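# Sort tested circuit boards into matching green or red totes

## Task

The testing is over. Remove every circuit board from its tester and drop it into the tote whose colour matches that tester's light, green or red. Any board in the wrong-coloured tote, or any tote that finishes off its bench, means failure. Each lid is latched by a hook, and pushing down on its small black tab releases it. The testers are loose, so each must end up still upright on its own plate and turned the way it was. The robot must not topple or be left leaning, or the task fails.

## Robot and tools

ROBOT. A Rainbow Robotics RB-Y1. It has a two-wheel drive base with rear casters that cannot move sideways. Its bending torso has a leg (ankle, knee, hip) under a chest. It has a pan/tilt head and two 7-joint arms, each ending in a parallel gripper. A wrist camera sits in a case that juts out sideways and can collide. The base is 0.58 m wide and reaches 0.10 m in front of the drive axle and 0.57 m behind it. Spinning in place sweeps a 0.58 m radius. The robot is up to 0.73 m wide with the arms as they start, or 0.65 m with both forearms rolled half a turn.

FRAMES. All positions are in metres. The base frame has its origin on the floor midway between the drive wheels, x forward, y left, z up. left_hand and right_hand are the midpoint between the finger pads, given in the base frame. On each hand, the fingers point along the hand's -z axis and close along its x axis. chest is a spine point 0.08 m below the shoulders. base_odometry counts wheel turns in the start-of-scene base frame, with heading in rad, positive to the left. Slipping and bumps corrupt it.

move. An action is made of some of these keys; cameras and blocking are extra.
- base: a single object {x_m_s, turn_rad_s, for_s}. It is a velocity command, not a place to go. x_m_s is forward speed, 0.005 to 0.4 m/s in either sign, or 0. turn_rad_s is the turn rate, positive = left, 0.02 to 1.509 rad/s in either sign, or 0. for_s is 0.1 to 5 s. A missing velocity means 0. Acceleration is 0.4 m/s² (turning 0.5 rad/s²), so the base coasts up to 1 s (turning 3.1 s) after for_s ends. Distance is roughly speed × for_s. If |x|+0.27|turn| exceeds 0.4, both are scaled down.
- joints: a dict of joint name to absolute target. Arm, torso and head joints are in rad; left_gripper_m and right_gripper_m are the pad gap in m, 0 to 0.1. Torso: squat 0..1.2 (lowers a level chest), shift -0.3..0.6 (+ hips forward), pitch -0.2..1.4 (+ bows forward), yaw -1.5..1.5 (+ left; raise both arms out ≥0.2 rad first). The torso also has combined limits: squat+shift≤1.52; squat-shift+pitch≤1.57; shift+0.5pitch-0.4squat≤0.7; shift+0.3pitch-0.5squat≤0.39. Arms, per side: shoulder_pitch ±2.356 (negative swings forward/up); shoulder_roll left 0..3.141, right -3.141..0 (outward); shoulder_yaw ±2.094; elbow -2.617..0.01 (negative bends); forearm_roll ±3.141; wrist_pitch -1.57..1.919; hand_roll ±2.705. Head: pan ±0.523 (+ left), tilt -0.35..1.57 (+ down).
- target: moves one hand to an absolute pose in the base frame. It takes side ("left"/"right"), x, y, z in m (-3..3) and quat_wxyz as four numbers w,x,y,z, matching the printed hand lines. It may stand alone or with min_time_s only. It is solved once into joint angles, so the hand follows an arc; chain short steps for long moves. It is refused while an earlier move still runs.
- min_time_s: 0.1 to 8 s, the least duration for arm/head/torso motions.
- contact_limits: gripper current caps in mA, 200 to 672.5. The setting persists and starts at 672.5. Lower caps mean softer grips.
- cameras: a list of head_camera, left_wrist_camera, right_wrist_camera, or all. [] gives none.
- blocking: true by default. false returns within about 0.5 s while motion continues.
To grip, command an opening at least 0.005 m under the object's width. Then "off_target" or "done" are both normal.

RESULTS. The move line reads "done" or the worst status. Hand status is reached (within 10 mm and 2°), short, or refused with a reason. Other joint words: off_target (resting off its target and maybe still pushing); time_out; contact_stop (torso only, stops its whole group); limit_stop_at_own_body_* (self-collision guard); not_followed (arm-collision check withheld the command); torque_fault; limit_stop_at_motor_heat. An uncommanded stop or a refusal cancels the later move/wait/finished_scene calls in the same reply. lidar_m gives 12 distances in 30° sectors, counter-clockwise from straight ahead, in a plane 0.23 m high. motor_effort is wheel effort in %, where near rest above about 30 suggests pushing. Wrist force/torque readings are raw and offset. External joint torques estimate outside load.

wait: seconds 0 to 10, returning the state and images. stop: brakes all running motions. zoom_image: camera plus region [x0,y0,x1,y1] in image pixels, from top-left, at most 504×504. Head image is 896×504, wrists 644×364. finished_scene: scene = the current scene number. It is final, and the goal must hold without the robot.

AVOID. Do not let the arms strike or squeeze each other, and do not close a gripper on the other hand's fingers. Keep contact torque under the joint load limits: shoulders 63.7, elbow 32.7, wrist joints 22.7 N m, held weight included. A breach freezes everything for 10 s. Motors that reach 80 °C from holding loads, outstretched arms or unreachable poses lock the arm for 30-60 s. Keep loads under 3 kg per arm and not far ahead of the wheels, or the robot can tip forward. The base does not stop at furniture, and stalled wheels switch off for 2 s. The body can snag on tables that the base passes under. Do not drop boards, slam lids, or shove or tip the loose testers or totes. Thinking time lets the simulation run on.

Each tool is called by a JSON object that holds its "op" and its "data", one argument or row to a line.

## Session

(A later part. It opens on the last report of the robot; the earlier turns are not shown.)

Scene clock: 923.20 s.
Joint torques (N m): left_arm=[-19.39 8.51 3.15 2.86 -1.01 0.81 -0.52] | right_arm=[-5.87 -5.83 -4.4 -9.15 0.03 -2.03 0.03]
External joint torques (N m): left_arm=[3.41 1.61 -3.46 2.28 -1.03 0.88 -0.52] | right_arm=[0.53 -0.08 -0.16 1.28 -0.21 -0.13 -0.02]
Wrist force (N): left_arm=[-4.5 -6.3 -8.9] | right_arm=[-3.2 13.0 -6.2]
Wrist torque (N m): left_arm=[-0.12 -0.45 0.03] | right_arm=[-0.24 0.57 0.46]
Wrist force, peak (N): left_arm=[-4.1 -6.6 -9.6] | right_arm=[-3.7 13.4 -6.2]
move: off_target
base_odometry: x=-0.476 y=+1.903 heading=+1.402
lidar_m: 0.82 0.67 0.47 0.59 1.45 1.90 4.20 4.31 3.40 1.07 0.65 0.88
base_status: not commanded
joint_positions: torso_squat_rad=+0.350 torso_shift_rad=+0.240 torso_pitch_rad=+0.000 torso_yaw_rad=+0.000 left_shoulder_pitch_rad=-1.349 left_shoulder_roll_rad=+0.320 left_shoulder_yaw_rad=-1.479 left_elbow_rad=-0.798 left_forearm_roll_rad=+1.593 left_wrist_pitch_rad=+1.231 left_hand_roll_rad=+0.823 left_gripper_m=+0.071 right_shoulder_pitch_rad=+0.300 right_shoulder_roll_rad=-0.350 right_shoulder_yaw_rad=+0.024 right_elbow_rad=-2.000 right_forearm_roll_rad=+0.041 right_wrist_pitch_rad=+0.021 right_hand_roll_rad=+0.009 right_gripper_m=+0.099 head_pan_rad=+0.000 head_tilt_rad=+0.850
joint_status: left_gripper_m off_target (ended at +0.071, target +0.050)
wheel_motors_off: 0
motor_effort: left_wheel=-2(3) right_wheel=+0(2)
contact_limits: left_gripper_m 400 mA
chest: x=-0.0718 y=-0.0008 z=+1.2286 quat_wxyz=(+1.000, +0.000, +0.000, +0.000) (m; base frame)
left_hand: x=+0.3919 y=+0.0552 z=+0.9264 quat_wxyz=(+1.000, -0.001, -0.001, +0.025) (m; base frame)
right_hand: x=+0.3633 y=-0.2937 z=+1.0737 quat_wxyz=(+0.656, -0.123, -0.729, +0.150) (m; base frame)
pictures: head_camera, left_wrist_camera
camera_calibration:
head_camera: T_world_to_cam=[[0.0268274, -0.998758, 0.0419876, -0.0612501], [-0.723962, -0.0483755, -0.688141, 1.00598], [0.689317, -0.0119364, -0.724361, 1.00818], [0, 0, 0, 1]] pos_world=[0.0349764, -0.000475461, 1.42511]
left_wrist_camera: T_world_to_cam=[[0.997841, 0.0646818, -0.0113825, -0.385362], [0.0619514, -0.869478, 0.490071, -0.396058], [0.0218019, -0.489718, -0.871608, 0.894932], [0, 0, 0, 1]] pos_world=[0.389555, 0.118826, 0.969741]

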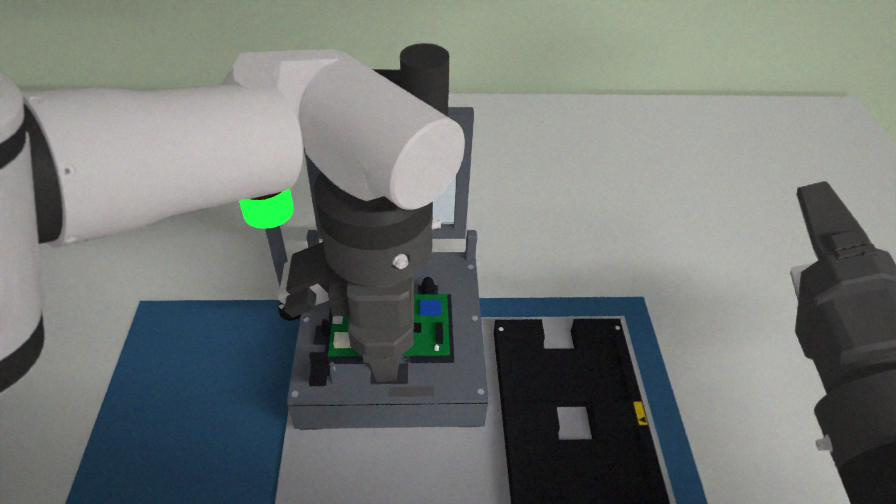

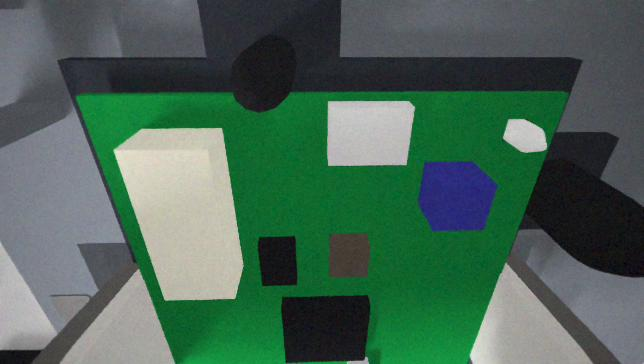

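{"op": "move", "data": {
  "target": {"side":"left","x":0.36,"y":0.054,"z":0.926,"quat_wxyz":[0.9997,0,0,0.025]},
  "min_time_s": 3,
  "cameras": ["head_camera"]
}}

{"op": "move", "data": {
  "target": {"side":"left","x":0.327,"y":0.053,"z":0.926,"quat_wxyz":[0.9997,0,0,0.025]},
  "min_time_s": 3,
  "cameras": ["head_camera","left_wrist_camera"]
}}

Scene clock: 939.10 s.
Joint torques (N m): left_arm=[-8.45 7.81 -1.53 -5.23 3.55 9.07 0.03] | right_arm=[-5.77 -5.74 -4.17 -8.93 0 -1.92 0]
External joint torques (N m): left_arm=[13.42 1.11 -9.71 -5.44 3.51 9.12 0.03] | right_arm=[0.61 0 0.07 1.49 -0.24 -0.02 -0.05]
Wrist force (N): left_arm=[35.2 -24.3 -15.2] | right_arm=[-3.4 12.9 -6.3]
Wrist torque (N m): left_arm=[-0.23 0.00 0.10] | right_arm=[-0.21 0.55 0.46]
Wrist force, peak (N): left_arm=[44.8 -11.8 -22.6] | right_arm=[-3.4 13.3 -6.9]
move: done
base_odometry: x=-0.476 y=+1.903 heading=+1.402
lidar_m: 0.82 0.66 0.47 0.59 1.45 1.90 4.19 4.32 3.41 1.06 0.65 0.88
base_status: not commanded
joint_positions: torso_squat_rad=+0.350 torso_shift_rad=+0.241 torso_pitch_rad=+0.001 torso_yaw_rad=+0.000 left_shoulder_pitch_rad=-1.342 left_shoulder_roll_rad=+0.428 left_shoulder_yaw_rad=-1.504 left_elbow_rad=-1.081 left_forearm_roll_rad=+1.551 left_wrist_pitch_rad=+1.213 left_hand_roll_rad=+1.006 left_gripper_m=+0.071 right_shoulder_pitch_rad=+0.300 right_shoulder_roll_rad=-0.350 right_shoulder_yaw_rad=+0.024 right_elbow_rad=-2.000 right_forearm_roll_rad=+0.041 right_wrist_pitch_rad=+0.021 right_hand_roll_rad=+0.009 right_gripper_m=+0.099 head_pan_rad=+0.000 head_tilt_rad=+0.850
joint_status: all done
wheel_motors_off: 0
motor_effort: left_wheel=-10(11) right_wheel=-2(4)
contact_limits: left_gripper_m 400 mA
chest: x=-0.0711 y=-0.0009 z=+1.2286 quat_wxyz=(+1.000, +0.001, +0.000, +0.000) (m; base frame)
left_hand: x=+0.3616 y=+0.0521 z=+0.9275 quat_wxyz=(+1.000, -0.002, +0.002, +0.024) (m; base frame)
left_hand_status: reached (checked arc, planned for 3.0 s): 3 mm and 0.4 deg off.
right_hand: x=+0.3638 y=-0.2940 z=+1.0731 quat_wxyz=(+0.656, -0.123, -0.729, +0.150) (m; base frame)
pictures: head_camera
camera_calibration:
head_camera: T_world_to_cam=[[0.0266485, -0.998772, 0.0417596, -0.0611354], [-0.724606, -0.0480778, -0.687485, 1.00557], [0.688648, -0.0119388, -0.724997, 1.00834], [0, 0, 0, 1]] pos_world=[0.0358781, -0.00067655, 1.42491]

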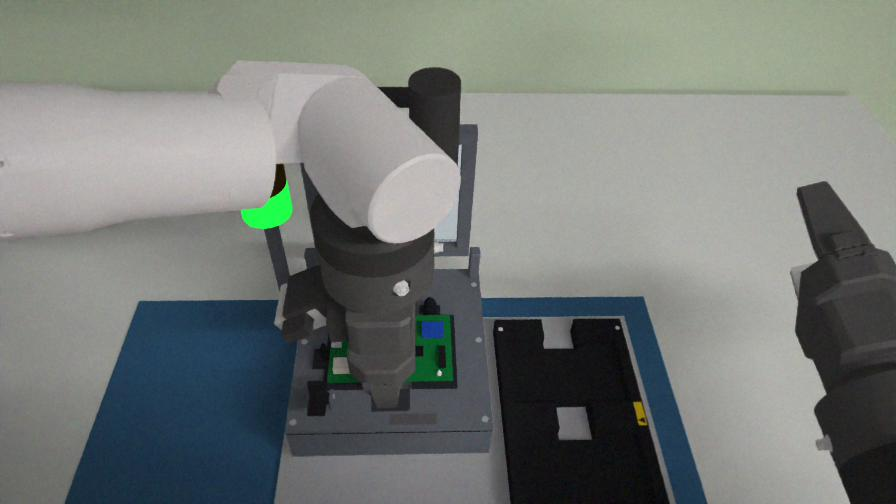

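Scene clock: 942.43 s.
Joint torques (N m): left_arm=[-13.54 11.22 1.98 0.5 -0.13 2.64 0.65] | right_arm=[-6.3 -5.5 -4.14 -9.24 -0.06 -1.97 0.08]
External joint torques (N m): left_arm=[7.17 4.81 -7.1 0.69 -0.17 2.69 0.65] | right_arm=[0.1 0.25 0.1 1.19 -0.3 -0.07 0.03]
Wrist force (N): left_arm=[2.4 -12.8 -3.5] | right_arm=[-3.0 13.2 -6.1]
Wrist torque (N m): left_arm=[-0.05 0.03 -0.48] | right_arm=[-0.27 0.60 0.45]
Wrist force, peak (N): left_arm=[110.5 -18.2 -38.6] | right_arm=[-2.0 13.9 -7.2]
move: done
base_odometry: x=-0.476 y=+1.903 heading=+1.402
lidar_m: 0.82 0.66 0.47 0.58 1.45 1.91 4.19 4.32 3.40 1.06 0.66 0.88
base_status: not commanded
joint_positions: torso_squat_rad=+0.350 torso_shift_rad=+0.240 torso_pitch_rad=+0.000 torso_yaw_rad=+0.000 left_shoulder_pitch_rad=-1.336 left_shoulder_roll_rad=+0.511 left_shoulder_yaw_rad=-1.532 left_elbow_rad=-1.324 left_forearm_roll_rad=+1.496 left_wrist_pitch_rad=+1.192 left_hand_roll_rad=+1.179 left_gripper_m=+0.071 right_shoulder_pitch_rad=+0.300 right_shoulder_roll_rad=-0.350 right_shoulder_yaw_rad=+0.024 right_elbow_rad=-2.000 right_forearm_roll_rad=+0.041 right_wrist_pitch_rad=+0.021 right_hand_roll_rad=+0.009 right_gripper_m=+0.099 head_pan_rad=+0.000 head_tilt_rad=+0.850
joint_status: all done
wheel_motors_off: 0
motor_effort: left_wheel=-4(28) right_wheel=-1(16)
contact_limits: left_gripper_m 400 mA
chest: x=-0.0717 y=-0.0008 z=+1.2286 quat_wxyz=(+1.000, +0.001, +0.000, +0.000) (m; base frame)
left_hand: x=+0.3267 y=+0.0515 z=+0.9274 quat_wxyz=(+1.000, -0.002, +0.001, +0.024) (m; base frame)
left_hand_status: reached (checked arc, planned for 3.0 s): 2 mm and 0.3 deg off.
right_hand: x=+0.3633 y=-0.2938 z=+1.0736 quat_wxyz=(+0.656, -0.123, -0.729, +0.150) (m; base frame)
pictures: head_camera, left_wrist_camera
camera_calibration:
head_camera: T_world_to_cam=[[0.0267604, -0.998763, 0.0419154, -0.061148], [-0.724063, -0.0482755, -0.688042, 1.00591], [0.689215, -0.0119371, -0.724459, 1.00825], [0, 0, 0, 1]] pos_world=[0.0350768, -0.000475827, 1.42511]
left_wrist_camera: T_world_to_cam=[[0.99791, 0.0630313, -0.014238, -0.317402], [0.0618846, -0.86877, 0.491334, -0.396903], [0.0185999, -0.491188, -0.870855, 0.895832], [0, 0, 0, 1]] pos_world=[0.324638, 0.115212, 0.970633]

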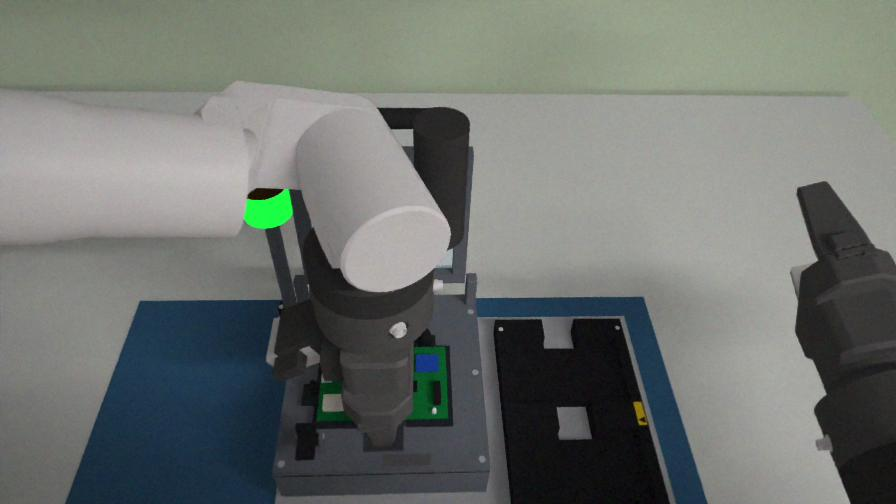

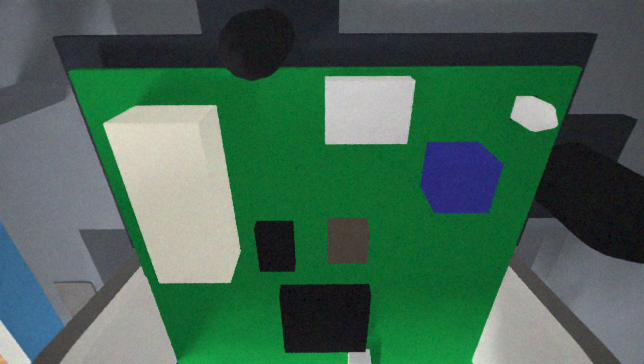

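{"op": "move", "data": {
  "target": {"side":"left","x":0.327,"y":0.052,"z":0.96,"quat_wxyz":[0.9997,0,0,0.025]},
  "min_time_s": 2,
  "cameras": ["left_wrist_camera"]
}}

{"op": "move", "data": {
  "target": {"side":"left","x":0.325,"y":0.06,"z":1.04,"quat_wxyz":[0.9997,0,0,0.025]},
  "min_time_s": 2,
  "cameras": ["left_wrist_camera"]
}}

{"op": "move", "data": {
  "target": {"side":"left","x":0.32,"y":0.12,"z":1.13,"quat_wxyz":[1,0,0,0]},
  "min_time_s": 2,
  "cameras": ["left_wrist_camera","head_camera"]
}}

{"op": "zoom_image", "data": {
  "camera": "head_camera",
  "region": [220, 100, 700, 504]
}}

Scene clock: 953.47 s.
Joint torques (N m): left_arm=[-25.02 6.37 15.04 -2.08 1.04 -0.83 0.32] | right_arm=[-6.33 -5.45 -4.17 -9.15 -0.04 -1.89 0.05]
External joint torques (N m): left_arm=[-4.26 -0.37 5.6 -2.13 1 -0.78 0.32] | right_arm=[0.06 0.3 0.08 1.27 -0.27 0.01 0]
Wrist force (N): left_arm=[-0.4 7.6 -21.6] | right_arm=[-3.4 12.9 -6.4]
Wrist torque (N m): left_arm=[-0.27 -0.38 -0.17] | right_arm=[-0.24 0.56 0.43]
Wrist force, peak (N): left_arm=[-0.4 7.4 -21.7] | right_arm=[-3.4 13.5 -6.1]
move: done
base_odometry: x=-0.476 y=+1.903 heading=+1.402
lidar_m: 0.83 0.66 0.47 0.58 1.45 1.90 4.19 4.32 3.40 1.06 0.65 0.88
base_status: not commanded
joint_positions: torso_squat_rad=+0.350 torso_shift_rad=+0.240 torso_pitch_rad=+0.000 torso_yaw_rad=+0.000 left_shoulder_pitch_rad=-1.389 left_shoulder_roll_rad=+0.559 left_shoulder_yaw_rad=-1.504 left_elbow_rad=-1.391 left_forearm_roll_rad=+1.531 left_wrist_pitch_rad=+1.246 left_hand_roll_rad=+1.204 left_gripper_m=+0.071 right_shoulder_pitch_rad=+0.300 right_shoulder_roll_rad=-0.350 right_shoulder_yaw_rad=+0.024 right_elbow_rad=-2.000 right_forearm_roll_rad=+0.041 right_wrist_pitch_rad=+0.021 right_hand_roll_rad=+0.009 right_gripper_m=+0.099 head_pan_rad=+0.000 head_tilt_rad=+0.850
joint_status: all done
wheel_motors_off: 0
motor_effort: left_wheel=-5(6) right_wheel=-2(3)
contact_limits: left_gripper_m 400 mA
chest: x=-0.0716 y=-0.0007 z=+1.2286 quat_wxyz=(+1.000, +0.000, +0.000, +0.000) (m; base frame)
left_hand: x=+0.3267 y=+0.0529 z=+0.9591 quat_wxyz=(+1.000, +0.001, +0.001, +0.025) (m; base frame)
left_hand_status: reached (checked arc, planned for 2.0 s): 1 mm and 0.1 deg off.
right_hand: x=+0.3634 y=-0.2936 z=+1.0735 quat_wxyz=(+0.656, -0.123, -0.729, +0.150) (m; base frame)
pictures: left_wrist_camera
camera_calibration:
left_wrist_camera: T_world_to_cam=[[0.9977, 0.0663746, -0.0137679, -0.317611], [0.0646672, -0.871026, 0.486963, -0.407796], [0.0203297, -0.486733, -0.873314, 0.92571], [0, 0, 0, 1]] pos_world=[0.324432, 0.116454, 1.00264]

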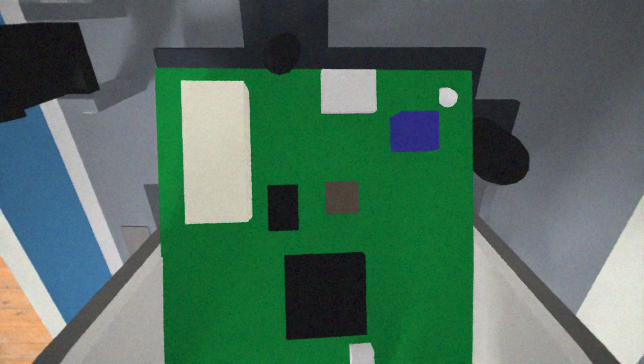

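Scene clock: 955.80 s.
Joint torques (N m): left_arm=[-20.22 8.4 11.16 0.15 0.4 0.29 0.45] | right_arm=[-6.13 -5.35 -4.29 -9.04 0.06 -1.91 0.02]
External joint torques (N m): left_arm=[0.38 1.08 1.15 -0.68 0.36 0.34 0.45] | right_arm=[0.27 0.4 -0.05 1.39 -0.17 -0.01 -0.03]
Wrist force (N): left_arm=[-3.0 1.7 -10.4] | right_arm=[-3.1 13.1 -6.3]
Wrist torque (N m): left_arm=[-0.22 -0.58 -0.25] | right_arm=[-0.24 0.57 0.48]
Wrist force, peak (N): left_arm=[0.6 3.2 -28.7] | right_arm=[-3.4 13.4 -6.4]
move: done
base_odometry: x=-0.476 y=+1.903 heading=+1.402
lidar_m: 0.82 0.67 0.46 0.58 1.44 1.91 4.20 4.32 3.41 1.06 0.65 0.87
base_status: not commanded
joint_positions: torso_squat_rad=+0.350 torso_shift_rad=+0.240 torso_pitch_rad=+0.000 torso_yaw_rad=+0.000 left_shoulder_pitch_rad=-1.511 left_shoulder_roll_rad=+0.678 left_shoulder_yaw_rad=-1.422 left_elbow_rad=-1.516 left_forearm_roll_rad=+1.641 left_wrist_pitch_rad=+1.373 left_hand_roll_rad=+1.223 left_gripper_m=+0.050 right_shoulder_pitch_rad=+0.300 right_shoulder_roll_rad=-0.350 right_shoulder_yaw_rad=+0.024 right_elbow_rad=-2.000 right_forearm_roll_rad=+0.041 right_wrist_pitch_rad=+0.021 right_hand_roll_rad=+0.009 right_gripper_m=+0.099 head_pan_rad=+0.000 head_tilt_rad=+0.850
joint_status: all done
wheel_motors_off: 0
on_its_own: left_gripper_m moved -0.021 to your old target +0.050
motor_effort: left_wheel=-2(6) right_wheel=+1(3)
contact_limits: left_gripper_m 400 mA
chest: x=-0.0718 y=-0.0007 z=+1.2286 quat_wxyz=(+1.000, +0.000, +0.000, +0.000) (m; base frame)
left_hand: x=+0.3248 y=+0.0599 z=+1.0399 quat_wxyz=(+1.000, +0.000, +0.000, +0.025) (m; base frame)
left_hand_status: reached (checked arc, planned for 2.0 s): 0 mm and 0.0 deg off.
right_hand: x=+0.3633 y=-0.2937 z=+1.0737 quat_wxyz=(+0.656, -0.123, -0.729, +0.150) (m; base frame)
pictures: left_wrist_camera
camera_calibration:
left_wrist_camera: T_world_to_cam=[[0.997795, 0.0651976, -0.0124367, -0.316414], [0.0629597, -0.8704, 0.488303, -0.441826], [0.0210113, -0.48801, -0.872585, 0.998909], [0, 0, 0, 1]] pos_world=[0.322545, 0.123541, 1.08344]

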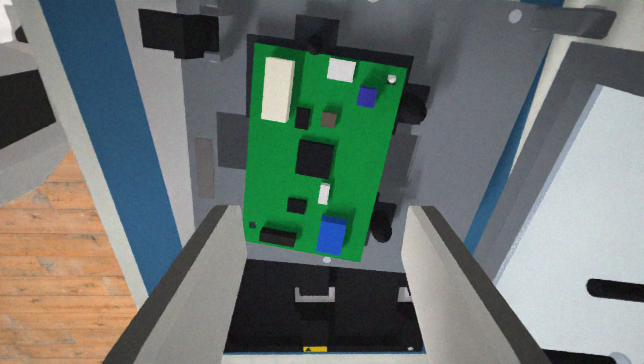

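Scene clock: 958.13 s.
Joint torques (N m): left_arm=[-19.32 8.22 11.21 1.29 0.4 0.23 -0.21] | right_arm=[-6.13 -5.28 -4.5 -9.06 -0.03 -1.94 0.02]
External joint torques (N m): left_arm=[0.31 1.08 1.1 -0.64 0.36 0.28 -0.21] | right_arm=[0.26 0.47 -0.25 1.37 -0.26 -0.04 -0.03]
Wrist force (N): left_arm=[-2.7 2.1 -10.3] | right_arm=[-3.3 13.0 -6.1]
Wrist torque (N m): left_arm=[-0.25 -0.53 -0.25] | right_arm=[-0.24 0.58 0.46]
Wrist force, peak (N): left_arm=[-2.8 1.9 -10.7] | right_arm=[-3.5 13.6 -6.0]
move: done
base_odometry: x=-0.476 y=+1.903 heading=+1.402
lidar_m: 0.82 0.66 0.47 0.58 1.45 1.91 4.20 4.32 3.41 1.07 0.65 0.88
base_status: not commanded
joint_positions: torso_squat_rad=+0.350 torso_shift_rad=+0.240 torso_pitch_rad=+0.000 torso_yaw_rad=+0.000 left_shoulder_pitch_rad=-1.608 left_shoulder_roll_rad=+0.932 left_shoulder_yaw_rad=-1.334 left_elbow_rad=-1.646 left_forearm_roll_rad=+1.788 left_wrist_pitch_rad=+1.516 left_hand_roll_rad=+1.090 left_gripper_m=+0.050 right_shoulder_pitch_rad=+0.300 right_shoulder_roll_rad=-0.350 right_shoulder_yaw_rad=+0.024 right_elbow_rad=-2.000 right_forearm_roll_rad=+0.041 right_wrist_pitch_rad=+0.021 right_hand_roll_rad=+0.009 right_gripper_m=+0.099 head_pan_rad=+0.000 head_tilt_rad=+0.850
joint_status: all done
wheel_motors_off: 0
motor_effort: left_wheel=-2(4) right_wheel=+2(4)
contact_limits: left_gripper_m 400 mA
chest: x=-0.0718 y=-0.0007 z=+1.2286 quat_wxyz=(+1.000, +0.000, +0.000, +0.000) (m; base frame)
left_hand: x=+0.3200 y=+0.1199 z=+1.1298 quat_wxyz=(+1.000, +0.000, +0.000, +0.000) (m; base frame)
left_hand_status: reached (checked arc, planned for 2.0 s): 0 mm and 0.0 deg off.
right_hand: x=+0.3633 y=-0.2937 z=+1.0737 quat_wxyz=(+0.656, -0.123, -0.729, +0.150) (m; base frame)
pictures: head_camera, left_wrist_camera
camera_calibration:
head_camera: T_world_to_cam=[[0.0269735, -0.998754, 0.0419831, -0.0611484], [-0.724006, -0.0484774, -0.688088, 1.00591], [0.689266, -0.0118358, -0.724412, 1.00825], [0, 0, 0, 1]] pos_world=[0.0349763, -0.000374924, 1.42511]
left_wrist_camera: T_world_to_cam=[[0.999801, 0.0154541, -0.0125964, -0.308847], [0.0196381, -0.872406, 0.488387, -0.419212], [-0.00344154, -0.488538, -0.872536, 1.11456], [0, 0, 0, 1]] pos_world=[0.320853, 0.183556, 1.17334]

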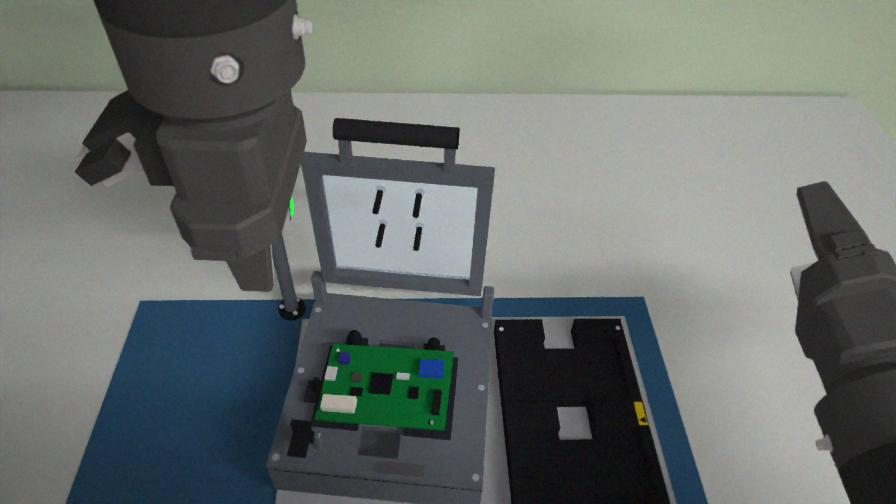

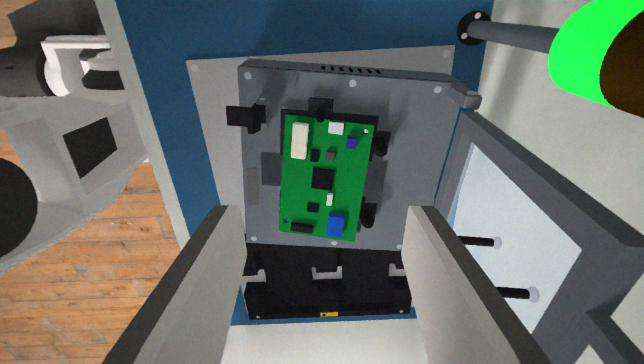

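Scaled by 1.050 from the camera's 896x504 image, which has a finer 1280x720 frame.

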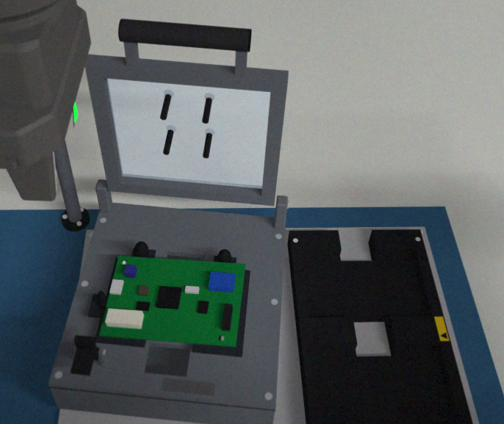

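{"op": "move", "data": {
  "joints": {"left_gripper_m":0.09},
  "contact_limits": {"left_gripper_m":600},
  "cameras": []
}}

{"op": "move", "data": {
  "target": {"side":"left","x":0.322,"y":0.056,"z":0.99,"quat_wxyz":[0.9987,0,0,-0.05]},
  "min_time_s": 2,
  "cameras": ["left_wrist_camera","right_wrist_camera"]
}}

{"op": "zoom_image", "data": {
  "camera": "left_wrist_camera",
  "region": [70, 0, 574, 364]
}}

Scene clock: 972.30 s.
Joint torques (N m): left_arm=[-19.27 7.79 11.08 1.31 0.34 0.24 -0.17] | right_arm=[-6.12 -5.53 -4.43 -9.12 -0.03 -1.79 0.11]
External joint torques (N m): left_arm=[0.36 0.65 0.98 -0.62 0.3 0.29 -0.17] | right_arm=[0.27 0.22 -0.18 1.31 -0.27 0.11 0.06]
Wrist force (N): left_arm=[-2.9 1.9 -10.3] | right_arm=[-3.5 13.5 -6.1]
Wrist torque (N m): left_arm=[-0.23 -0.53 -0.25] | right_arm=[-0.30 0.54 0.45]
Wrist force, peak (N): left_arm=[-2.9 2.1 -10.7] | right_arm=[-3.5 13.4 -6.3]
move: done
base_odometry: x=-0.476 y=+1.903 heading=+1.402
lidar_m: 0.83 0.67 0.47 0.58 1.44 1.91 4.20 4.32 3.40 1.06 0.65 0.88
base_status: not commanded
joint_positions: torso_squat_rad=+0.350 torso_shift_rad=+0.240 torso_pitch_rad=+0.000 torso_yaw_rad=+0.000 left_shoulder_pitch_rad=-1.608 left_shoulder_roll_rad=+0.932 left_shoulder_yaw_rad=-1.334 left_elbow_rad=-1.646 left_forearm_roll_rad=+1.788 left_wrist_pitch_rad=+1.516 left_hand_roll_rad=+1.090 left_gripper_m=+0.090 right_shoulder_pitch_rad=+0.300 right_shoulder_roll_rad=-0.350 right_shoulder_yaw_rad=+0.024 right_elbow_rad=-2.000 right_forearm_roll_rad=+0.041 right_wrist_pitch_rad=+0.021 right_hand_roll_rad=+0.009 right_gripper_m=+0.099 head_pan_rad=+0.000 head_tilt_rad=+0.850
joint_status: all done
wheel_motors_off: 0
motor_effort: left_wheel=-2(4) right_wheel=+3(3)
contact_limits: left_gripper_m 600 mA
chest: x=-0.0718 y=-0.0007 z=+1.2286 quat_wxyz=(+1.000, +0.000, +0.000, +0.000) (m; base frame)
left_hand: x=+0.3200 y=+0.1199 z=+1.1298 quat_wxyz=(+1.000, +0.000, +0.000, +0.000) (m; base frame)
right_hand: x=+0.3633 y=-0.2937 z=+1.0737 quat_wxyz=(+0.656, -0.123, -0.729, +0.150) (m; base frame)
pictures: none
No camera images: "cameras" was empty.

Scene clock: 974.63 s.
Joint torques (N m): left_arm=[-18.56 5.41 8.6 1.31 0.1 -0.32 -0.24] | right_arm=[-6.23 -5.37 -4.24 -9.04 0.02 -1.9 0.03]
External joint torques (N m): left_arm=[2.02 -1.55 -1.2 1.06 0.07 -0.27 -0.24] | right_arm=[0.16 0.38 0.01 1.38 -0.22 0 -0.02]
Wrist force (N): left_arm=[-3.0 2.0 -10.2] | right_arm=[-3.5 13.0 -6.2]
Wrist torque (N m): left_arm=[-0.24 -0.57 -0.24] | right_arm=[-0.23 0.55 0.46]
Wrist force, peak (N): left_arm=[-3.1 1.8 -10.8] | right_arm=[-3.3 13.3 -6.5]
move: done
base_odometry: x=-0.476 y=+1.903 heading=+1.402
lidar_m: 0.83 0.66 0.47 0.57 1.45 1.91 4.19 4.32 3.41 1.07 0.64 0.87
base_status: not commanded
joint_positions: torso_squat_rad=+0.350 torso_shift_rad=+0.240 torso_pitch_rad=+0.000 torso_yaw_rad=+0.000 left_shoulder_pitch_rad=-1.431 left_shoulder_roll_rad=+0.619 left_shoulder_yaw_rad=-1.471 left_elbow_rad=-1.479 left_forearm_roll_rad=+1.560 left_wrist_pitch_rad=+1.293 left_hand_roll_rad=+1.084 left_gripper_m=+0.090 right_shoulder_pitch_rad=+0.300 right_shoulder_roll_rad=-0.350 right_shoulder_yaw_rad=+0.024 right_elbow_rad=-2.000 right_forearm_roll_rad=+0.041 right_wrist_pitch_rad=+0.021 right_hand_roll_rad=+0.009 right_gripper_m=+0.099 head_pan_rad=+0.000 head_tilt_rad=+0.850
joint_status: all done
wheel_motors_off: 0
motor_effort: left_wheel=-3(3) right_wheel=+3(4)
contact_limits: left_gripper_m 600 mA
chest: x=-0.0718 y=-0.0007 z=+1.2286 quat_wxyz=(+1.000, +0.000, +0.000, +0.000) (m; base frame)
left_hand: x=+0.3220 y=+0.0561 z=+0.9903 quat_wxyz=(+0.999, +0.000, +0.000, -0.050) (m; base frame)
left_hand_status: reached (checked arc, planned for 2.0 s): 0 mm and 0.1 deg off.
right_hand: x=+0.3633 y=-0.2937 z=+1.0737 quat_wxyz=(+0.656, -0.123, -0.729, +0.150) (m; base frame)
pictures: left_wrist_camera, right_wrist_camera
camera_calibration:
left_wrist_camera: T_world_to_cam=[[0.996378, -0.0842621, -0.0114264, -0.306114], [-0.0679472, -0.869743, 0.488804, -0.379201], [-0.0511257, -0.486257, -0.872319, 0.976577], [0, 0, 0, 1]] pos_world=[0.329168, 0.119266, 1.03374]
right_wrist_camera: T_world_to_cam=[[0.12513, -0.35763, -0.925442, 0.845592], [-0.457988, 0.806623, -0.373639, 0.837625], [0.880108, 0.470595, -0.0628574, -0.0424031], [0, 0, 0, 1]] pos_world=[0.315132, -0.353284, 1.09285]

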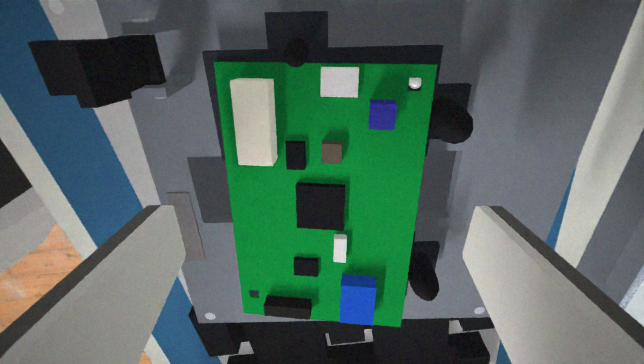

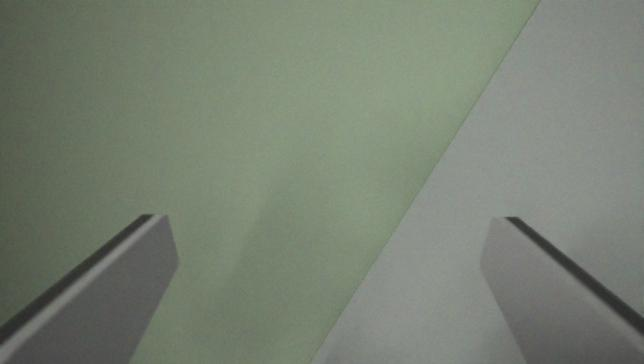

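Scaled by 1.000.

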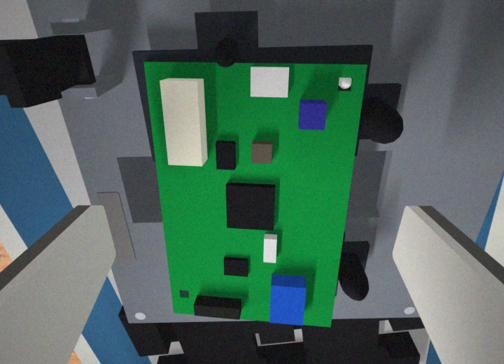

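{"op": "move", "data": {
  "target": {"side":"left","x":0.3225,"y":0.06,"z":0.95,"quat_wxyz":[0.9987,0,0,-0.05]},
  "min_time_s": 1.5,
  "cameras": []
}}

{"op": "move", "data": {
  "target": {"side":"left","x":0.3225,"y":0.06,"z":0.925,"quat_wxyz":[0.9987,0,0,-0.05]},
  "min_time_s": 1.5,
  "cameras": ["left_wrist_camera"]
}}

{"op": "move", "data": {
  "joints": {"left_gripper_m":0.05},
  "cameras": ["left_wrist_camera"]
}}

{"op": "move", "data": {
  "target": {"side":"left","x":0.3225,"y":0.06,"z":0.955,"quat_wxyz":[0.9987,0,0,-0.05]},
  "min_time_s": 2,
  "cameras": ["left_wrist_camera","head_camera"]
}}

Scene clock: 987.60 s.
Joint torques (N m): left_arm=[-18.58 4.98 8.05 1.07 0.02 -0.34 -0.32] | right_arm=[-6.07 -5.08 -4.12 -9.14 -0.06 -1.93 0.03]
External joint torques (N m): left_arm=[1.98 -1.68 -1.41 1.18 -0.02 -0.29 -0.32] | right_arm=[0.32 0.67 0.13 1.28 -0.3 -0.03 -0.02]
Wrist force (N): left_arm=[-3.0 2.0 -10.4] | right_arm=[-3.4 13.0 -6.1]
Wrist torque (N m): left_arm=[-0.24 -0.54 -0.23] | right_arm=[-0.23 0.56 0.45]
Wrist force, peak (N): left_arm=[-2.8 1.8 -10.8] | right_arm=[-3.7 13.4 -6.2]
move: done
base_odometry: x=-0.476 y=+1.903 heading=+1.402
lidar_m: 0.82 0.66 0.48 0.59 1.46 1.90 4.19 4.32 3.40 1.06 0.65 0.88
base_status: not commanded
joint_positions: torso_squat_rad=+0.350 torso_shift_rad=+0.240 torso_pitch_rad=+0.000 torso_yaw_rad=+0.000 left_shoulder_pitch_rad=-1.365 left_shoulder_roll_rad=+0.578 left_shoulder_yaw_rad=-1.513 left_elbow_rad=-1.421 left_forearm_roll_rad=+1.507 left_wrist_pitch_rad=+1.227 left_hand_roll_rad=+1.063 left_gripper_m=+0.090 right_shoulder_pitch_rad=+0.300 right_shoulder_roll_rad=-0.350 right_shoulder_yaw_rad=+0.024 right_elbow_rad=-2.000 right_forearm_roll_rad=+0.041 right_wrist_pitch_rad=+0.021 right_hand_roll_rad=+0.009 right_gripper_m=+0.099 head_pan_rad=+0.000 head_tilt_rad=+0.850
joint_status: all done
wheel_motors_off: 0
motor_effort: left_wheel=-2(4) right_wheel=+1(4)
contact_limits: left_gripper_m 600 mA
chest: x=-0.0718 y=-0.0007 z=+1.2286 quat_wxyz=(+1.000, +0.000, +0.000, +0.000) (m; base frame)
left_hand: x=+0.3226 y=+0.0601 z=+0.9503 quat_wxyz=(+0.999, +0.000, +0.000, -0.050) (m; base frame)
left_hand_status: reached (checked arc, planned for 1.5 s): 0 mm and 0.1 deg off.
right_hand: x=+0.3633 y=-0.2937 z=+1.0737 quat_wxyz=(+0.656, -0.123, -0.729, +0.150) (m; base frame)
pictures: none
No camera images: "cameras" was empty.

Scene clock: 998.83 s.
Joint torques (N m): left_arm=[15.37 -6.84 -15.65 6.54 -7.84 -11.08 0.93] | right_arm=[-6.08 -5.34 -4.04 -9.19 -0.04 -2.03 -0.01]
External joint torques (N m): left_arm=[36.14 -13.48 -24.99 6.62 -7.84 -10.99 0.93] | right_arm=[0.41 0.4 0.21 1.23 -0.28 -0.13 -0.06]
External joint torques when the fault began: left_arm=[65.34 -27.57 -43.56 10.66 -13.81 -22.98 1.41]
Wrist force (N): left_arm=[-27.3 16.7 131.3] | right_arm=[-3.4 13.3 -6.3]
Wrist torque (N m): left_arm=[1.28 7.49 -0.79] | right_arm=[-0.27 0.54 0.48]
Wrist force, peak (N): left_arm=[-48.3 40.2 195.4] | right_arm=[-4.8 14.0 -7.0]
move: torque_fault
TORQUE FAULT: left_shoulder_pitch_rad reached its load limit. The robot stopped for 10 seconds, dropped its targets and accepts commands again. The stop added 9.0 s to the call.
base_odometry: x=-0.476 y=+1.903 heading=+1.402
lidar_m: 0.82 0.67 0.47 0.58 1.45 1.90 4.20 4.31 3.40 1.06 0.64 0.87
base_status: not commanded
joint_positions: torso_squat_rad=+0.350 torso_shift_rad=+0.238 torso_pitch_rad=-0.004 torso_yaw_rad=+0.000 left_shoulder_pitch_rad=-1.353 left_shoulder_roll_rad=+0.555 left_shoulder_yaw_rad=-1.516 left_elbow_rad=-1.375 left_forearm_roll_rad=+1.489 left_wrist_pitch_rad=+1.202 left_hand_roll_rad=+1.049 left_gripper_m=+0.090 right_shoulder_pitch_rad=+0.300 right_shoulder_roll_rad=-0.350 right_shoulder_yaw_rad=+0.024 right_elbow_rad=-2.000 right_forearm_roll_rad=+0.041 right_wrist_pitch_rad=+0.022 right_hand_roll_rad=+0.009 right_gripper_m=+0.099 head_pan_rad=+0.000 head_tilt_rad=+0.850
joint_status: left_shoulder_pitch_rad torque_fault (moved +0.012 of +0.041); left_shoulder_roll_rad torque_fault (moved -0.024 of -0.038); left_shoulder_yaw_rad torque_fault (moved -0.003 of -0.024); left_elbow_rad torque_fault (moved +0.046 of +0.055); left_forearm_roll_rad torque_fault (moved -0.018 of -0.029); left_wrist_pitch_rad torque_fault (moved -0.025 of -0.040); the others done
wheel_motors_off: 0
on_its_own: left_shoulder_pitch_rad is held at -1.344, not at your -1.324, since a torque_fault; left_shoulder_yaw_rad is held at -1.523, not at your -1.537, since a torque_fault; left_elbow_rad is held at -1.374, not at your -1.366, since a torque_fault; left_forearm_roll_rad is held at +1.487, not at your +1.478, since a torque_fault; left_wrist_pitch_rad is held at +1.200, not at your +1.187, since a torque_fault
motor_effort: left_wheel=+8(27) right_wheel=+4(28)
contact_limits: left_gripper_m 600 mA
chest: x=-0.0741 y=-0.0008 z=+1.2288 quat_wxyz=(+1.000, +0.001, -0.002, +0.000) (m; base frame)
left_hand: x=+0.3300 y=+0.0572 z=+0.9441 quat_wxyz=(+0.999, -0.004, -0.012, -0.047) (m; base frame)
left_hand_status: short (checked arc, planned for 1.5 s): torque_fault, 21 mm and 1.4 deg off.
right_hand: x=+0.3617 y=-0.2936 z=+1.0754 quat_wxyz=(+0.655, -0.124, -0.730, +0.150) (m; base frame)
pictures: left_wrist_camera
camera_calibration:
left_wrist_camera: T_world_to_cam=[[0.996772, -0.0794833, 0.0112877, -0.336474], [-0.0746668, -0.866203, 0.494082, -0.358002], [-0.0294938, -0.49333, -0.869342, 0.927706], [0, 0, 0, 1]] pos_world=[0.336019, 0.120819, 0.987174]

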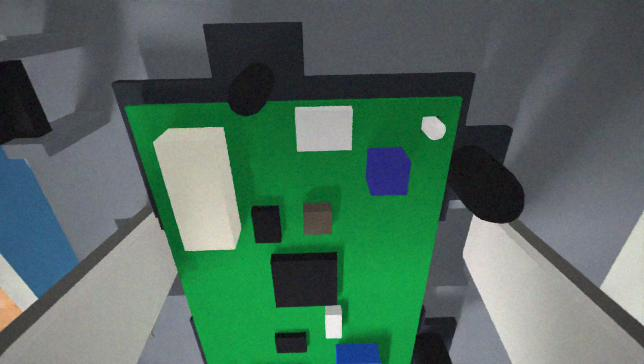

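not run: a stop that you did not command came earlier in this reply.

not run: a stop that you did not command came earlier in this reply.

{"op": "move", "data": {
  "target": {"side":"left","x":0.3225,"y":0.06,"z":0.962,"quat_wxyz":[0.9987,0,0,-0.05]},
  "min_time_s": 1,
  "cameras": ["left_wrist_camera","head_camera"]
}}

{"op": "zoom_image", "data": {
  "camera": "left_wrist_camera",
  "region": [70, 0, 574, 364]
}}

Scene clock: 1006.40 s.
Joint torques (N m): left_arm=[-20.29 7.86 10.45 -0.5 0.35 0.31 0.44] | right_arm=[-5.83 -5.75 -4.11 -9.22 0.04 -1.92 -0.02]
External joint torques (N m): left_arm=[0.35 1.11 0.92 -0.49 0.31 0.36 0.44] | right_arm=[0.57 0 0.14 1.2 -0.19 -0.02 -0.07]
Wrist force (N): left_arm=[-4.8 2.1 -8.9] | right_arm=[-3.3 13.2 -6.4]
Wrist torque (N m): left_arm=[-0.24 -0.77 -0.23] | right_arm=[-0.27 0.56 0.45]
Wrist force, peak (N): left_arm=[-27.6 17.0 131.5] | right_arm=[-3.3 13.5 -6.5]
move: done
base_odometry: x=-0.476 y=+1.903 heading=+1.402
lidar_m: 0.83 0.67 0.47 0.58 1.45 1.91 4.20 4.32 3.41 1.07 0.66 0.88
base_status: not commanded
joint_positions: torso_squat_rad=+0.350 torso_shift_rad=+0.240 torso_pitch_rad=+0.000 torso_yaw_rad=+0.000 left_shoulder_pitch_rad=-1.380 left_shoulder_roll_rad=+0.587 left_shoulder_yaw_rad=-1.500 left_elbow_rad=-1.425 left_forearm_roll_rad=+1.526 left_wrist_pitch_rad=+1.247 left_hand_roll_rad=+1.056 left_gripper_m=+0.090 right_shoulder_pitch_rad=+0.300 right_shoulder_roll_rad=-0.350 right_shoulder_yaw_rad=+0.024 right_elbow_rad=-2.000 right_forearm_roll_rad=+0.041 right_wrist_pitch_rad=+0.022 right_hand_roll_rad=+0.009 right_gripper_m=+0.099 head_pan_rad=+0.000 head_tilt_rad=+0.850
joint_status: all done
wheel_motors_off: 0
motor_effort: left_wheel=+2(9) right_wheel=+4(5)
contact_limits: left_gripper_m 600 mA
chest: x=-0.0719 y=-0.0007 z=+1.2287 quat_wxyz=(+1.000, +0.000, +0.000, +0.000) (m; base frame)
left_hand: x=+0.3237 y=+0.0598 z=+0.9602 quat_wxyz=(+0.999, +0.000, +0.002, -0.050) (m; base frame)
left_hand_status: reached (checked arc, planned for 1.0 s): 2 mm and 0.2 deg off.
right_hand: x=+0.3633 y=-0.2937 z=+1.0737 quat_wxyz=(+0.656, -0.123, -0.729, +0.150) (m; base frame)
pictures: head_camera, left_wrist_camera
camera_calibration:
head_camera: T_world_to_cam=[[0.0269627, -0.998754, 0.0419869, -0.0611508], [-0.723859, -0.0484748, -0.688243, 1.00605], [0.689421, -0.0118356, -0.724264, 1.00811], [0, 0, 0, 1]] pos_world=[0.034876, -0.000374933, 1.42511]
left_wrist_camera: T_world_to_cam=[[0.99625, -0.0849766, -0.0162932, -0.303082], [-0.0662066, -0.869907, 0.488753, -0.361548], [-0.0557061, -0.485841, -0.87227, 0.953679], [0, 0, 0, 1]] pos_world=[0.331134, 0.123068, 1.00364]

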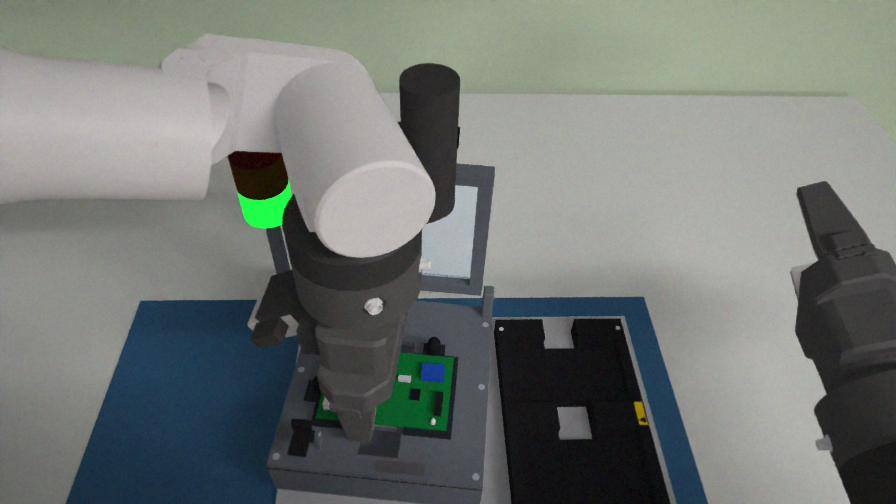

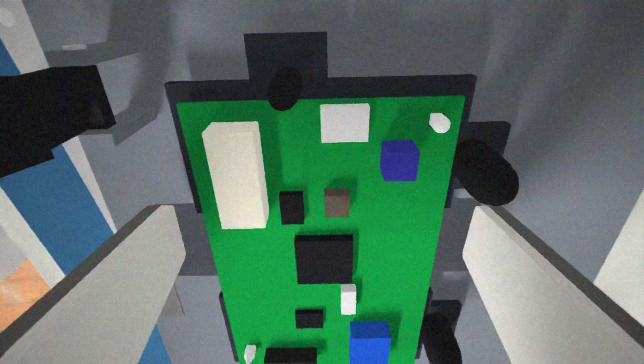

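Scaled by 1.000.

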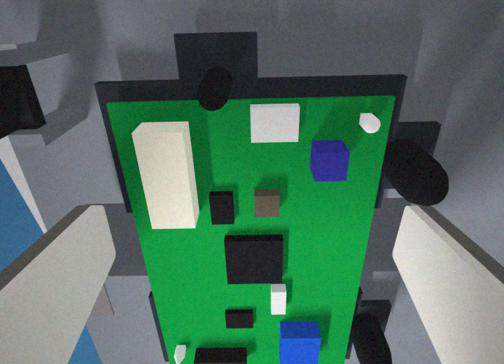

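{"op": "move", "data": {
  "joints": {"left_gripper_m":0.082},
  "cameras": []
}}

{"op": "move", "data": {
  "target": {"side":"left","x":0.322,"y":0.057,"z":0.944,"quat_wxyz":[0.9987,0,0,-0.05]},
  "min_time_s": 1.5,
  "cameras": ["left_wrist_camera"]
}}

{"op": "move", "data": {
  "target": {"side":"left","x":0.322,"y":0.057,"z":0.935,"quat_wxyz":[0.9987,0,0,-0.05]},
  "min_time_s": 1.5,
  "cameras": ["left_wrist_camera"]
}}

Scene clock: 1021.97 s.
Joint torques (N m): left_arm=[-20.15 7.76 10.58 -0.55 0.39 0.27 0.47] | right_arm=[-5.77 -5.52 -4.32 -9.17 0.05 -2.04 0.03]
External joint torques (N m): left_arm=[0.5 1 1.05 -0.53 0.35 0.32 0.47] | right_arm=[0.63 0.23 -0.07 1.25 -0.19 -0.14 -0.02]
Wrist force (N): left_arm=[-4.8 2.2 -9.2] | right_arm=[-3.3 13.0 -6.2]
Wrist torque (N m): left_arm=[-0.26 -0.73 -0.22] | right_arm=[-0.23 0.56 0.46]
Wrist force, peak (N): left_arm=[-4.7 1.9 -9.4] | right_arm=[-3.5 13.4 -6.0]
move: done
base_odometry: x=-0.476 y=+1.903 heading=+1.402
lidar_m: 0.82 0.67 0.47 0.58 1.45 1.91 4.19 4.31 3.40 1.07 0.65 0.87
base_status: not commanded
joint_positions: torso_squat_rad=+0.350 torso_shift_rad=+0.240 torso_pitch_rad=+0.000 torso_yaw_rad=+0.000 left_shoulder_pitch_rad=-1.380 left_shoulder_roll_rad=+0.587 left_shoulder_yaw_rad=-1.500 left_elbow_rad=-1.425 left_forearm_roll_rad=+1.526 left_wrist_pitch_rad=+1.247 left_hand_roll_rad=+1.056 left_gripper_m=+0.082 right_shoulder_pitch_rad=+0.300 right_shoulder_roll_rad=-0.350 right_shoulder_yaw_rad=+0.024 right_elbow_rad=-2.000 right_forearm_roll_rad=+0.041 right_wrist_pitch_rad=+0.022 right_hand_roll_rad=+0.009 right_gripper_m=+0.099 head_pan_rad=+0.000 head_tilt_rad=+0.850
joint_status: all done
wheel_motors_off: 0
motor_effort: left_wheel=+3(3) right_wheel=+4(4)
contact_limits: left_gripper_m 600 mA
chest: x=-0.0719 y=-0.0007 z=+1.2287 quat_wxyz=(+1.000, +0.000, +0.000, +0.000) (m; base frame)
left_hand: x=+0.3237 y=+0.0598 z=+0.9602 quat_wxyz=(+0.999, +0.000, +0.002, -0.050) (m; base frame)
right_hand: x=+0.3633 y=-0.2937 z=+1.0737 quat_wxyz=(+0.656, -0.123, -0.729, +0.150) (m; base frame)
pictures: none
No camera images: "cameras" was empty.

Scene clock: 1023.80 s.
Joint torques (N m): left_arm=[-7.3 -0.36 0.9 3.08 -2.59 -5.06 0.8] | right_arm=[-5.96 -5.33 -4.08 -9.19 0 -2 0.04]
External joint torques (N m): left_arm=[13.29 -6.95 -8.51 3.21 -2.62 -5.01 0.8] | right_arm=[0.46 0.42 0.16 1.23 -0.24 -0.11 -0.01]
Wrist force (N): left_arm=[-15.0 10.7 42.5] | right_arm=[-3.2 13.0 -6.1]
Wrist torque (N m): left_arm=[0.36 2.04 -0.56] | right_arm=[-0.23 0.57 0.47]
Wrist force, peak (N): left_arm=[-16.8 11.8 43.3] | right_arm=[-3.3 13.5 -6.5]
move: done
base_odometry: x=-0.476 y=+1.903 heading=+1.402
lidar_m: 0.82 0.67 0.47 0.58 1.45 1.90 4.20 4.31 3.40 1.06 0.65 0.88
base_status: not commanded
joint_positions: torso_squat_rad=+0.350 torso_shift_rad=+0.239 torso_pitch_rad=-0.001 torso_yaw_rad=+0.000 left_shoulder_pitch_rad=-1.359 left_shoulder_roll_rad=+0.562 left_shoulder_yaw_rad=-1.515 left_elbow_rad=-1.403 left_forearm_roll_rad=+1.500 left_wrist_pitch_rad=+1.221 left_hand_roll_rad=+1.062 left_gripper_m=+0.082 right_shoulder_pitch_rad=+0.300 right_shoulder_roll_rad=-0.350 right_shoulder_yaw_rad=+0.024 right_elbow_rad=-2.000 right_forearm_roll_rad=+0.041 right_wrist_pitch_rad=+0.022 right_hand_roll_rad=+0.009 right_gripper_m=+0.099 head_pan_rad=+0.000 head_tilt_rad=+0.850
joint_status: all done
wheel_motors_off: 0
motor_effort: left_wheel=+1(4) right_wheel=+2(4)
contact_limits: left_gripper_m 600 mA
chest: x=-0.0725 y=-0.0007 z=+1.2287 quat_wxyz=(+1.000, +0.000, -0.001, +0.000) (m; base frame)
left_hand: x=+0.3228 y=+0.0568 z=+0.9463 quat_wxyz=(+0.999, +0.000, -0.002, -0.050) (m; base frame)
left_hand_status: reached (checked arc, planned for 1.5 s): 2 mm and 0.2 deg off.
right_hand: x=+0.3628 y=-0.2937 z=+1.0742 quat_wxyz=(+0.656, -0.124, -0.730, +0.150) (m; base frame)
pictures: left_wrist_camera
camera_calibration:
left_wrist_camera: T_world_to_cam=[[0.996399, -0.0843455, -0.00860943, -0.310052], [-0.0693748, -0.869469, 0.489092, -0.356801], [-0.0487383, -0.486733, -0.87219, 0.937765], [0, 0, 0, 1]] pos_world=[0.329888, 0.120062, 0.989748]

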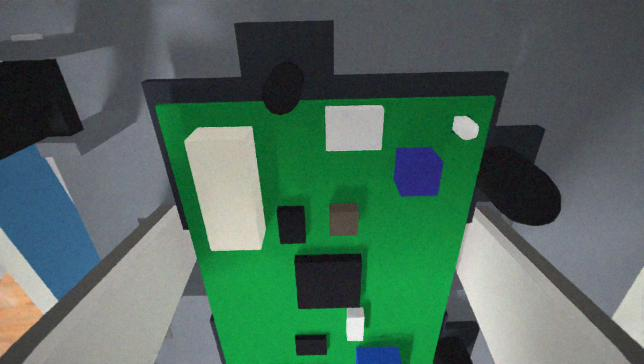

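Scene clock: 1025.63 s.
Joint torques (N m): left_arm=[20.52 -12.12 -17.45 8.18 -9.15 -15.83 0.88] | right_arm=[-5.98 -5.59 -4.14 -9.23 -0.06 -2.03 0.14]
External joint torques (N m): left_arm=[41.18 -18.69 -26.79 8.3 -9.17 -15.76 0.88] | right_arm=[0.51 0.16 0.1 1.19 -0.3 -0.13 0.09]
Wrist force (N): left_arm=[-40.0 29.6 158.9] | right_arm=[-3.4 13.3 -6.0]
Wrist torque (N m): left_arm=[1.72 8.40 -1.32] | right_arm=[-0.26 0.57 0.47]
Wrist force, peak (N): left_arm=[-40.3 29.9 159.2] | right_arm=[-3.4 13.4 -6.1]
move: done
base_odometry: x=-0.476 y=+1.903 heading=+1.402
lidar_m: 0.83 0.67 0.47 0.58 1.44 1.91 4.19 4.32 3.40 1.07 0.66 0.88
base_status: not commanded
joint_positions: torso_squat_rad=+0.350 torso_shift_rad=+0.238 torso_pitch_rad=-0.004 torso_yaw_rad=+0.000 left_shoulder_pitch_rad=-1.351 left_shoulder_roll_rad=+0.551 left_shoulder_yaw_rad=-1.519 left_elbow_rad=-1.385 left_forearm_roll_rad=+1.492 left_wrist_pitch_rad=+1.210 left_hand_roll_rad=+1.055 left_gripper_m=+0.082 right_shoulder_pitch_rad=+0.300 right_shoulder_roll_rad=-0.350 right_shoulder_yaw_rad=+0.024 right_elbow_rad=-2.000 right_forearm_roll_rad=+0.041 right_wrist_pitch_rad=+0.022 right_hand_roll_rad=+0.009 right_gripper_m=+0.099 head_pan_rad=+0.000 head_tilt_rad=+0.850
joint_status: all done
wheel_motors_off: 0
motor_effort: left_wheel=+5(7) right_wheel=+2(4)
contact_limits: left_gripper_m 600 mA
chest: x=-0.0744 y=-0.0007 z=+1.2288 quat_wxyz=(+1.000, +0.001, -0.002, +0.000) (m; base frame)
left_hand: x=+0.3242 y=+0.0562 z=+0.9427 quat_wxyz=(+0.999, -0.001, -0.006, -0.050) (m; base frame)
left_hand_status: reached (checked arc, planned for 1.5 s): 8 mm and 0.7 deg off.
right_hand: x=+0.3614 y=-0.2935 z=+1.0757 quat_wxyz=(+0.654, -0.124, -0.731, +0.150) (m; base frame)
pictures: left_wrist_camera
camera_calibration:
left_wrist_camera: T_world_to_cam=[[0.996466, -0.0839984, -0.000128827, -0.319609], [-0.0731558, -0.868593, 0.490096, -0.355214], [-0.0412791, -0.488354, -0.871669, 0.931563], [0, 0, 0, 1]] pos_world=[0.330948, 0.11955, 0.986061]

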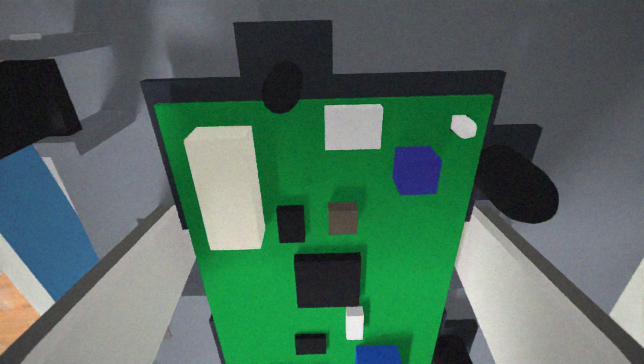

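{"op": "move", "data": {
  "target": {"side":"left","x":0.328,"y":0.057,"z":0.955,"quat_wxyz":[0.9987,0,0,-0.05]},
  "min_time_s": 1,
  "cameras": ["left_wrist_camera"]
}}

{"op": "move", "data": {
  "target": {"side":"left","x":0.328,"y":0.057,"z":0.941,"quat_wxyz":[0.9987,0,0,-0.05]},
  "min_time_s": 1.5,
  "cameras": ["left_wrist_camera"]
}}

Scene clock: 1036.97 s.
Joint torques (N m): left_arm=[-24.37 10.72 12.38 3.59 -1.67 -0.73 -0.34] | right_arm=[-6.02 -5.31 -4.41 -9.18 0 -1.92 0.12]
External joint torques (N m): left_arm=[-3.55 4.01 3.01 3.62 -1.71 -0.68 -0.34] | right_arm=[0.39 0.44 -0.16 1.24 -0.24 -0.02 0.07]
Wrist force (N): left_arm=[-14.1 3.0 -12.3] | right_arm=[-3.2 13.0 -6.3]
Wrist torque (N m): left_arm=[-0.54 -0.59 -0.10] | right_arm=[-0.23 0.58 0.44]
Wrist force, peak (N): left_arm=[-39.9 29.7 159.1] | right_arm=[-3.3 13.5 -6.2]
move: done
base_odometry: x=-0.476 y=+1.903 heading=+1.402
lidar_m: 0.82 0.66 0.47 0.58 1.45 1.91 4.19 4.32 3.41 1.07 0.64 0.88
base_status: not commanded
joint_positions: torso_squat_rad=+0.350 torso_shift_rad=+0.240 torso_pitch_rad=+0.000 torso_yaw_rad=+0.000 left_shoulder_pitch_rad=-1.370 left_shoulder_roll_rad=+0.555 left_shoulder_yaw_rad=-1.503 left_elbow_rad=-1.371 left_forearm_roll_rad=+1.525 left_wrist_pitch_rad=+1.239 left_hand_roll_rad=+1.030 left_gripper_m=+0.082 right_shoulder_pitch_rad=+0.300 right_shoulder_roll_rad=-0.350 right_shoulder_yaw_rad=+0.024 right_elbow_rad=-2.000 right_forearm_roll_rad=+0.041 right_wrist_pitch_rad=+0.022 right_hand_roll_rad=+0.009 right_gripper_m=+0.099 head_pan_rad=+0.000 head_tilt_rad=+0.850
joint_status: all done
wheel_motors_off: 0
motor_effort: left_wheel=+4(7) right_wheel=+3(5)
contact_limits: left_gripper_m 600 mA
chest: x=-0.0719 y=-0.0007 z=+1.2287 quat_wxyz=(+1.000, +0.000, +0.000, +0.000) (m; base frame)
left_hand: x=+0.3282 y=+0.0563 z=+0.9522 quat_wxyz=(+0.999, -0.001, +0.003, -0.051) (m; base frame)
left_hand_status: reached (checked arc, planned for 1.0 s): 3 mm and 0.3 deg off.
right_hand: x=+0.3632 y=-0.2936 z=+1.0738 quat_wxyz=(+0.656, -0.123, -0.729, +0.150) (m; base frame)
pictures: left_wrist_camera
camera_calibration:
left_wrist_camera: T_world_to_cam=[[0.996105, -0.0863165, -0.0179873, -0.306287], [-0.0664869, -0.869326, 0.489747, -0.361344], [-0.05791, -0.486644, -0.871679, 0.945499], [0, 0, 0, 1]] pos_world=[0.335824, 0.119558, 0.99563]

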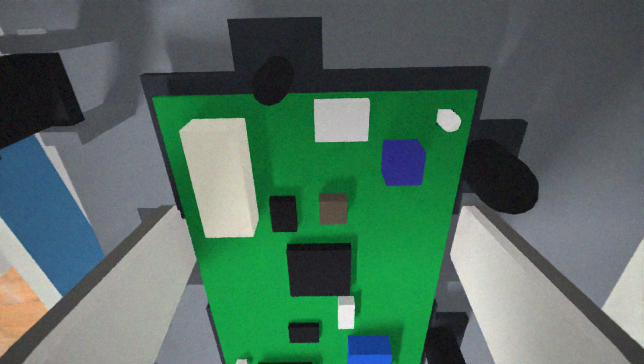

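Scene clock: 1038.80 s.
Joint torques (N m): left_arm=[-0.16 -1.35 -4.84 6.17 -5.78 -8.09 0.78] | right_arm=[-6.05 -5.19 -4.16 -9.23 -0.02 -2.08 0]
External joint torques (N m): left_arm=[20.65 -7.99 -14.14 6.24 -5.81 -8.03 0.78] | right_arm=[0.4 0.57 0.09 1.2 -0.26 -0.19 -0.05]
Wrist force (N): left_arm=[-27.4 14.3 74.8] | right_arm=[-3.1 13.0 -5.9]
Wrist torque (N m): left_arm=[0.51 3.92 -0.56] | right_arm=[-0.24 0.59 0.46]
Wrist force, peak (N): left_arm=[-27.6 14.7 75.2] | right_arm=[-3.6 13.4 -6.1]
move: done
base_odometry: x=-0.476 y=+1.903 heading=+1.402
lidar_m: 0.82 0.66 0.46 0.59 1.45 1.90 4.19 4.32 3.40 1.06 0.64 0.88
base_status: not commanded
joint_positions: torso_squat_rad=+0.350 torso_shift_rad=+0.239 torso_pitch_rad=-0.002 torso_yaw_rad=+0.000 left_shoulder_pitch_rad=-1.358 left_shoulder_roll_rad=+0.547 left_shoulder_yaw_rad=-1.513 left_elbow_rad=-1.363 left_forearm_roll_rad=+1.506 left_wrist_pitch_rad=+1.220 left_hand_roll_rad=+1.034 left_gripper_m=+0.082 right_shoulder_pitch_rad=+0.300 right_shoulder_roll_rad=-0.350 right_shoulder_yaw_rad=+0.024 right_elbow_rad=-2.000 right_forearm_roll_rad=+0.041 right_wrist_pitch_rad=+0.022 right_hand_roll_rad=+0.009 right_gripper_m=+0.099 head_pan_rad=+0.000 head_tilt_rad=+0.850
joint_status: all done
wheel_motors_off: 0
motor_effort: left_wheel=+5(6) right_wheel=+3(5)
contact_limits: left_gripper_m 600 mA
chest: x=-0.0731 y=-0.0007 z=+1.2288 quat_wxyz=(+1.000, +0.000, -0.001, +0.000) (m; base frame)
left_hand: x=+0.3285 y=+0.0562 z=+0.9452 quat_wxyz=(+0.999, -0.001, -0.003, -0.050) (m; base frame)
left_hand_status: reached (checked arc, planned for 1.5 s): 4 mm and 0.3 deg off.
right_hand: x=+0.3623 y=-0.2936 z=+1.0747 quat_wxyz=(+0.655, -0.124, -0.730, +0.150) (m; base frame)
pictures: left_wrist_camera
camera_calibration:
left_wrist_camera: T_world_to_cam=[[0.996326, -0.0853649, -0.00683031, -0.317412], [-0.0710847, -0.868858, 0.489932, -0.356592], [-0.0477576, -0.487647, -0.871734, 0.936079], [0, 0, 0, 1]] pos_world=[0.335602, 0.119552, 0.988549]

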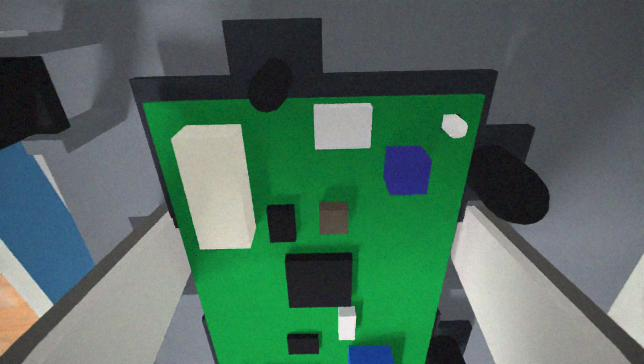

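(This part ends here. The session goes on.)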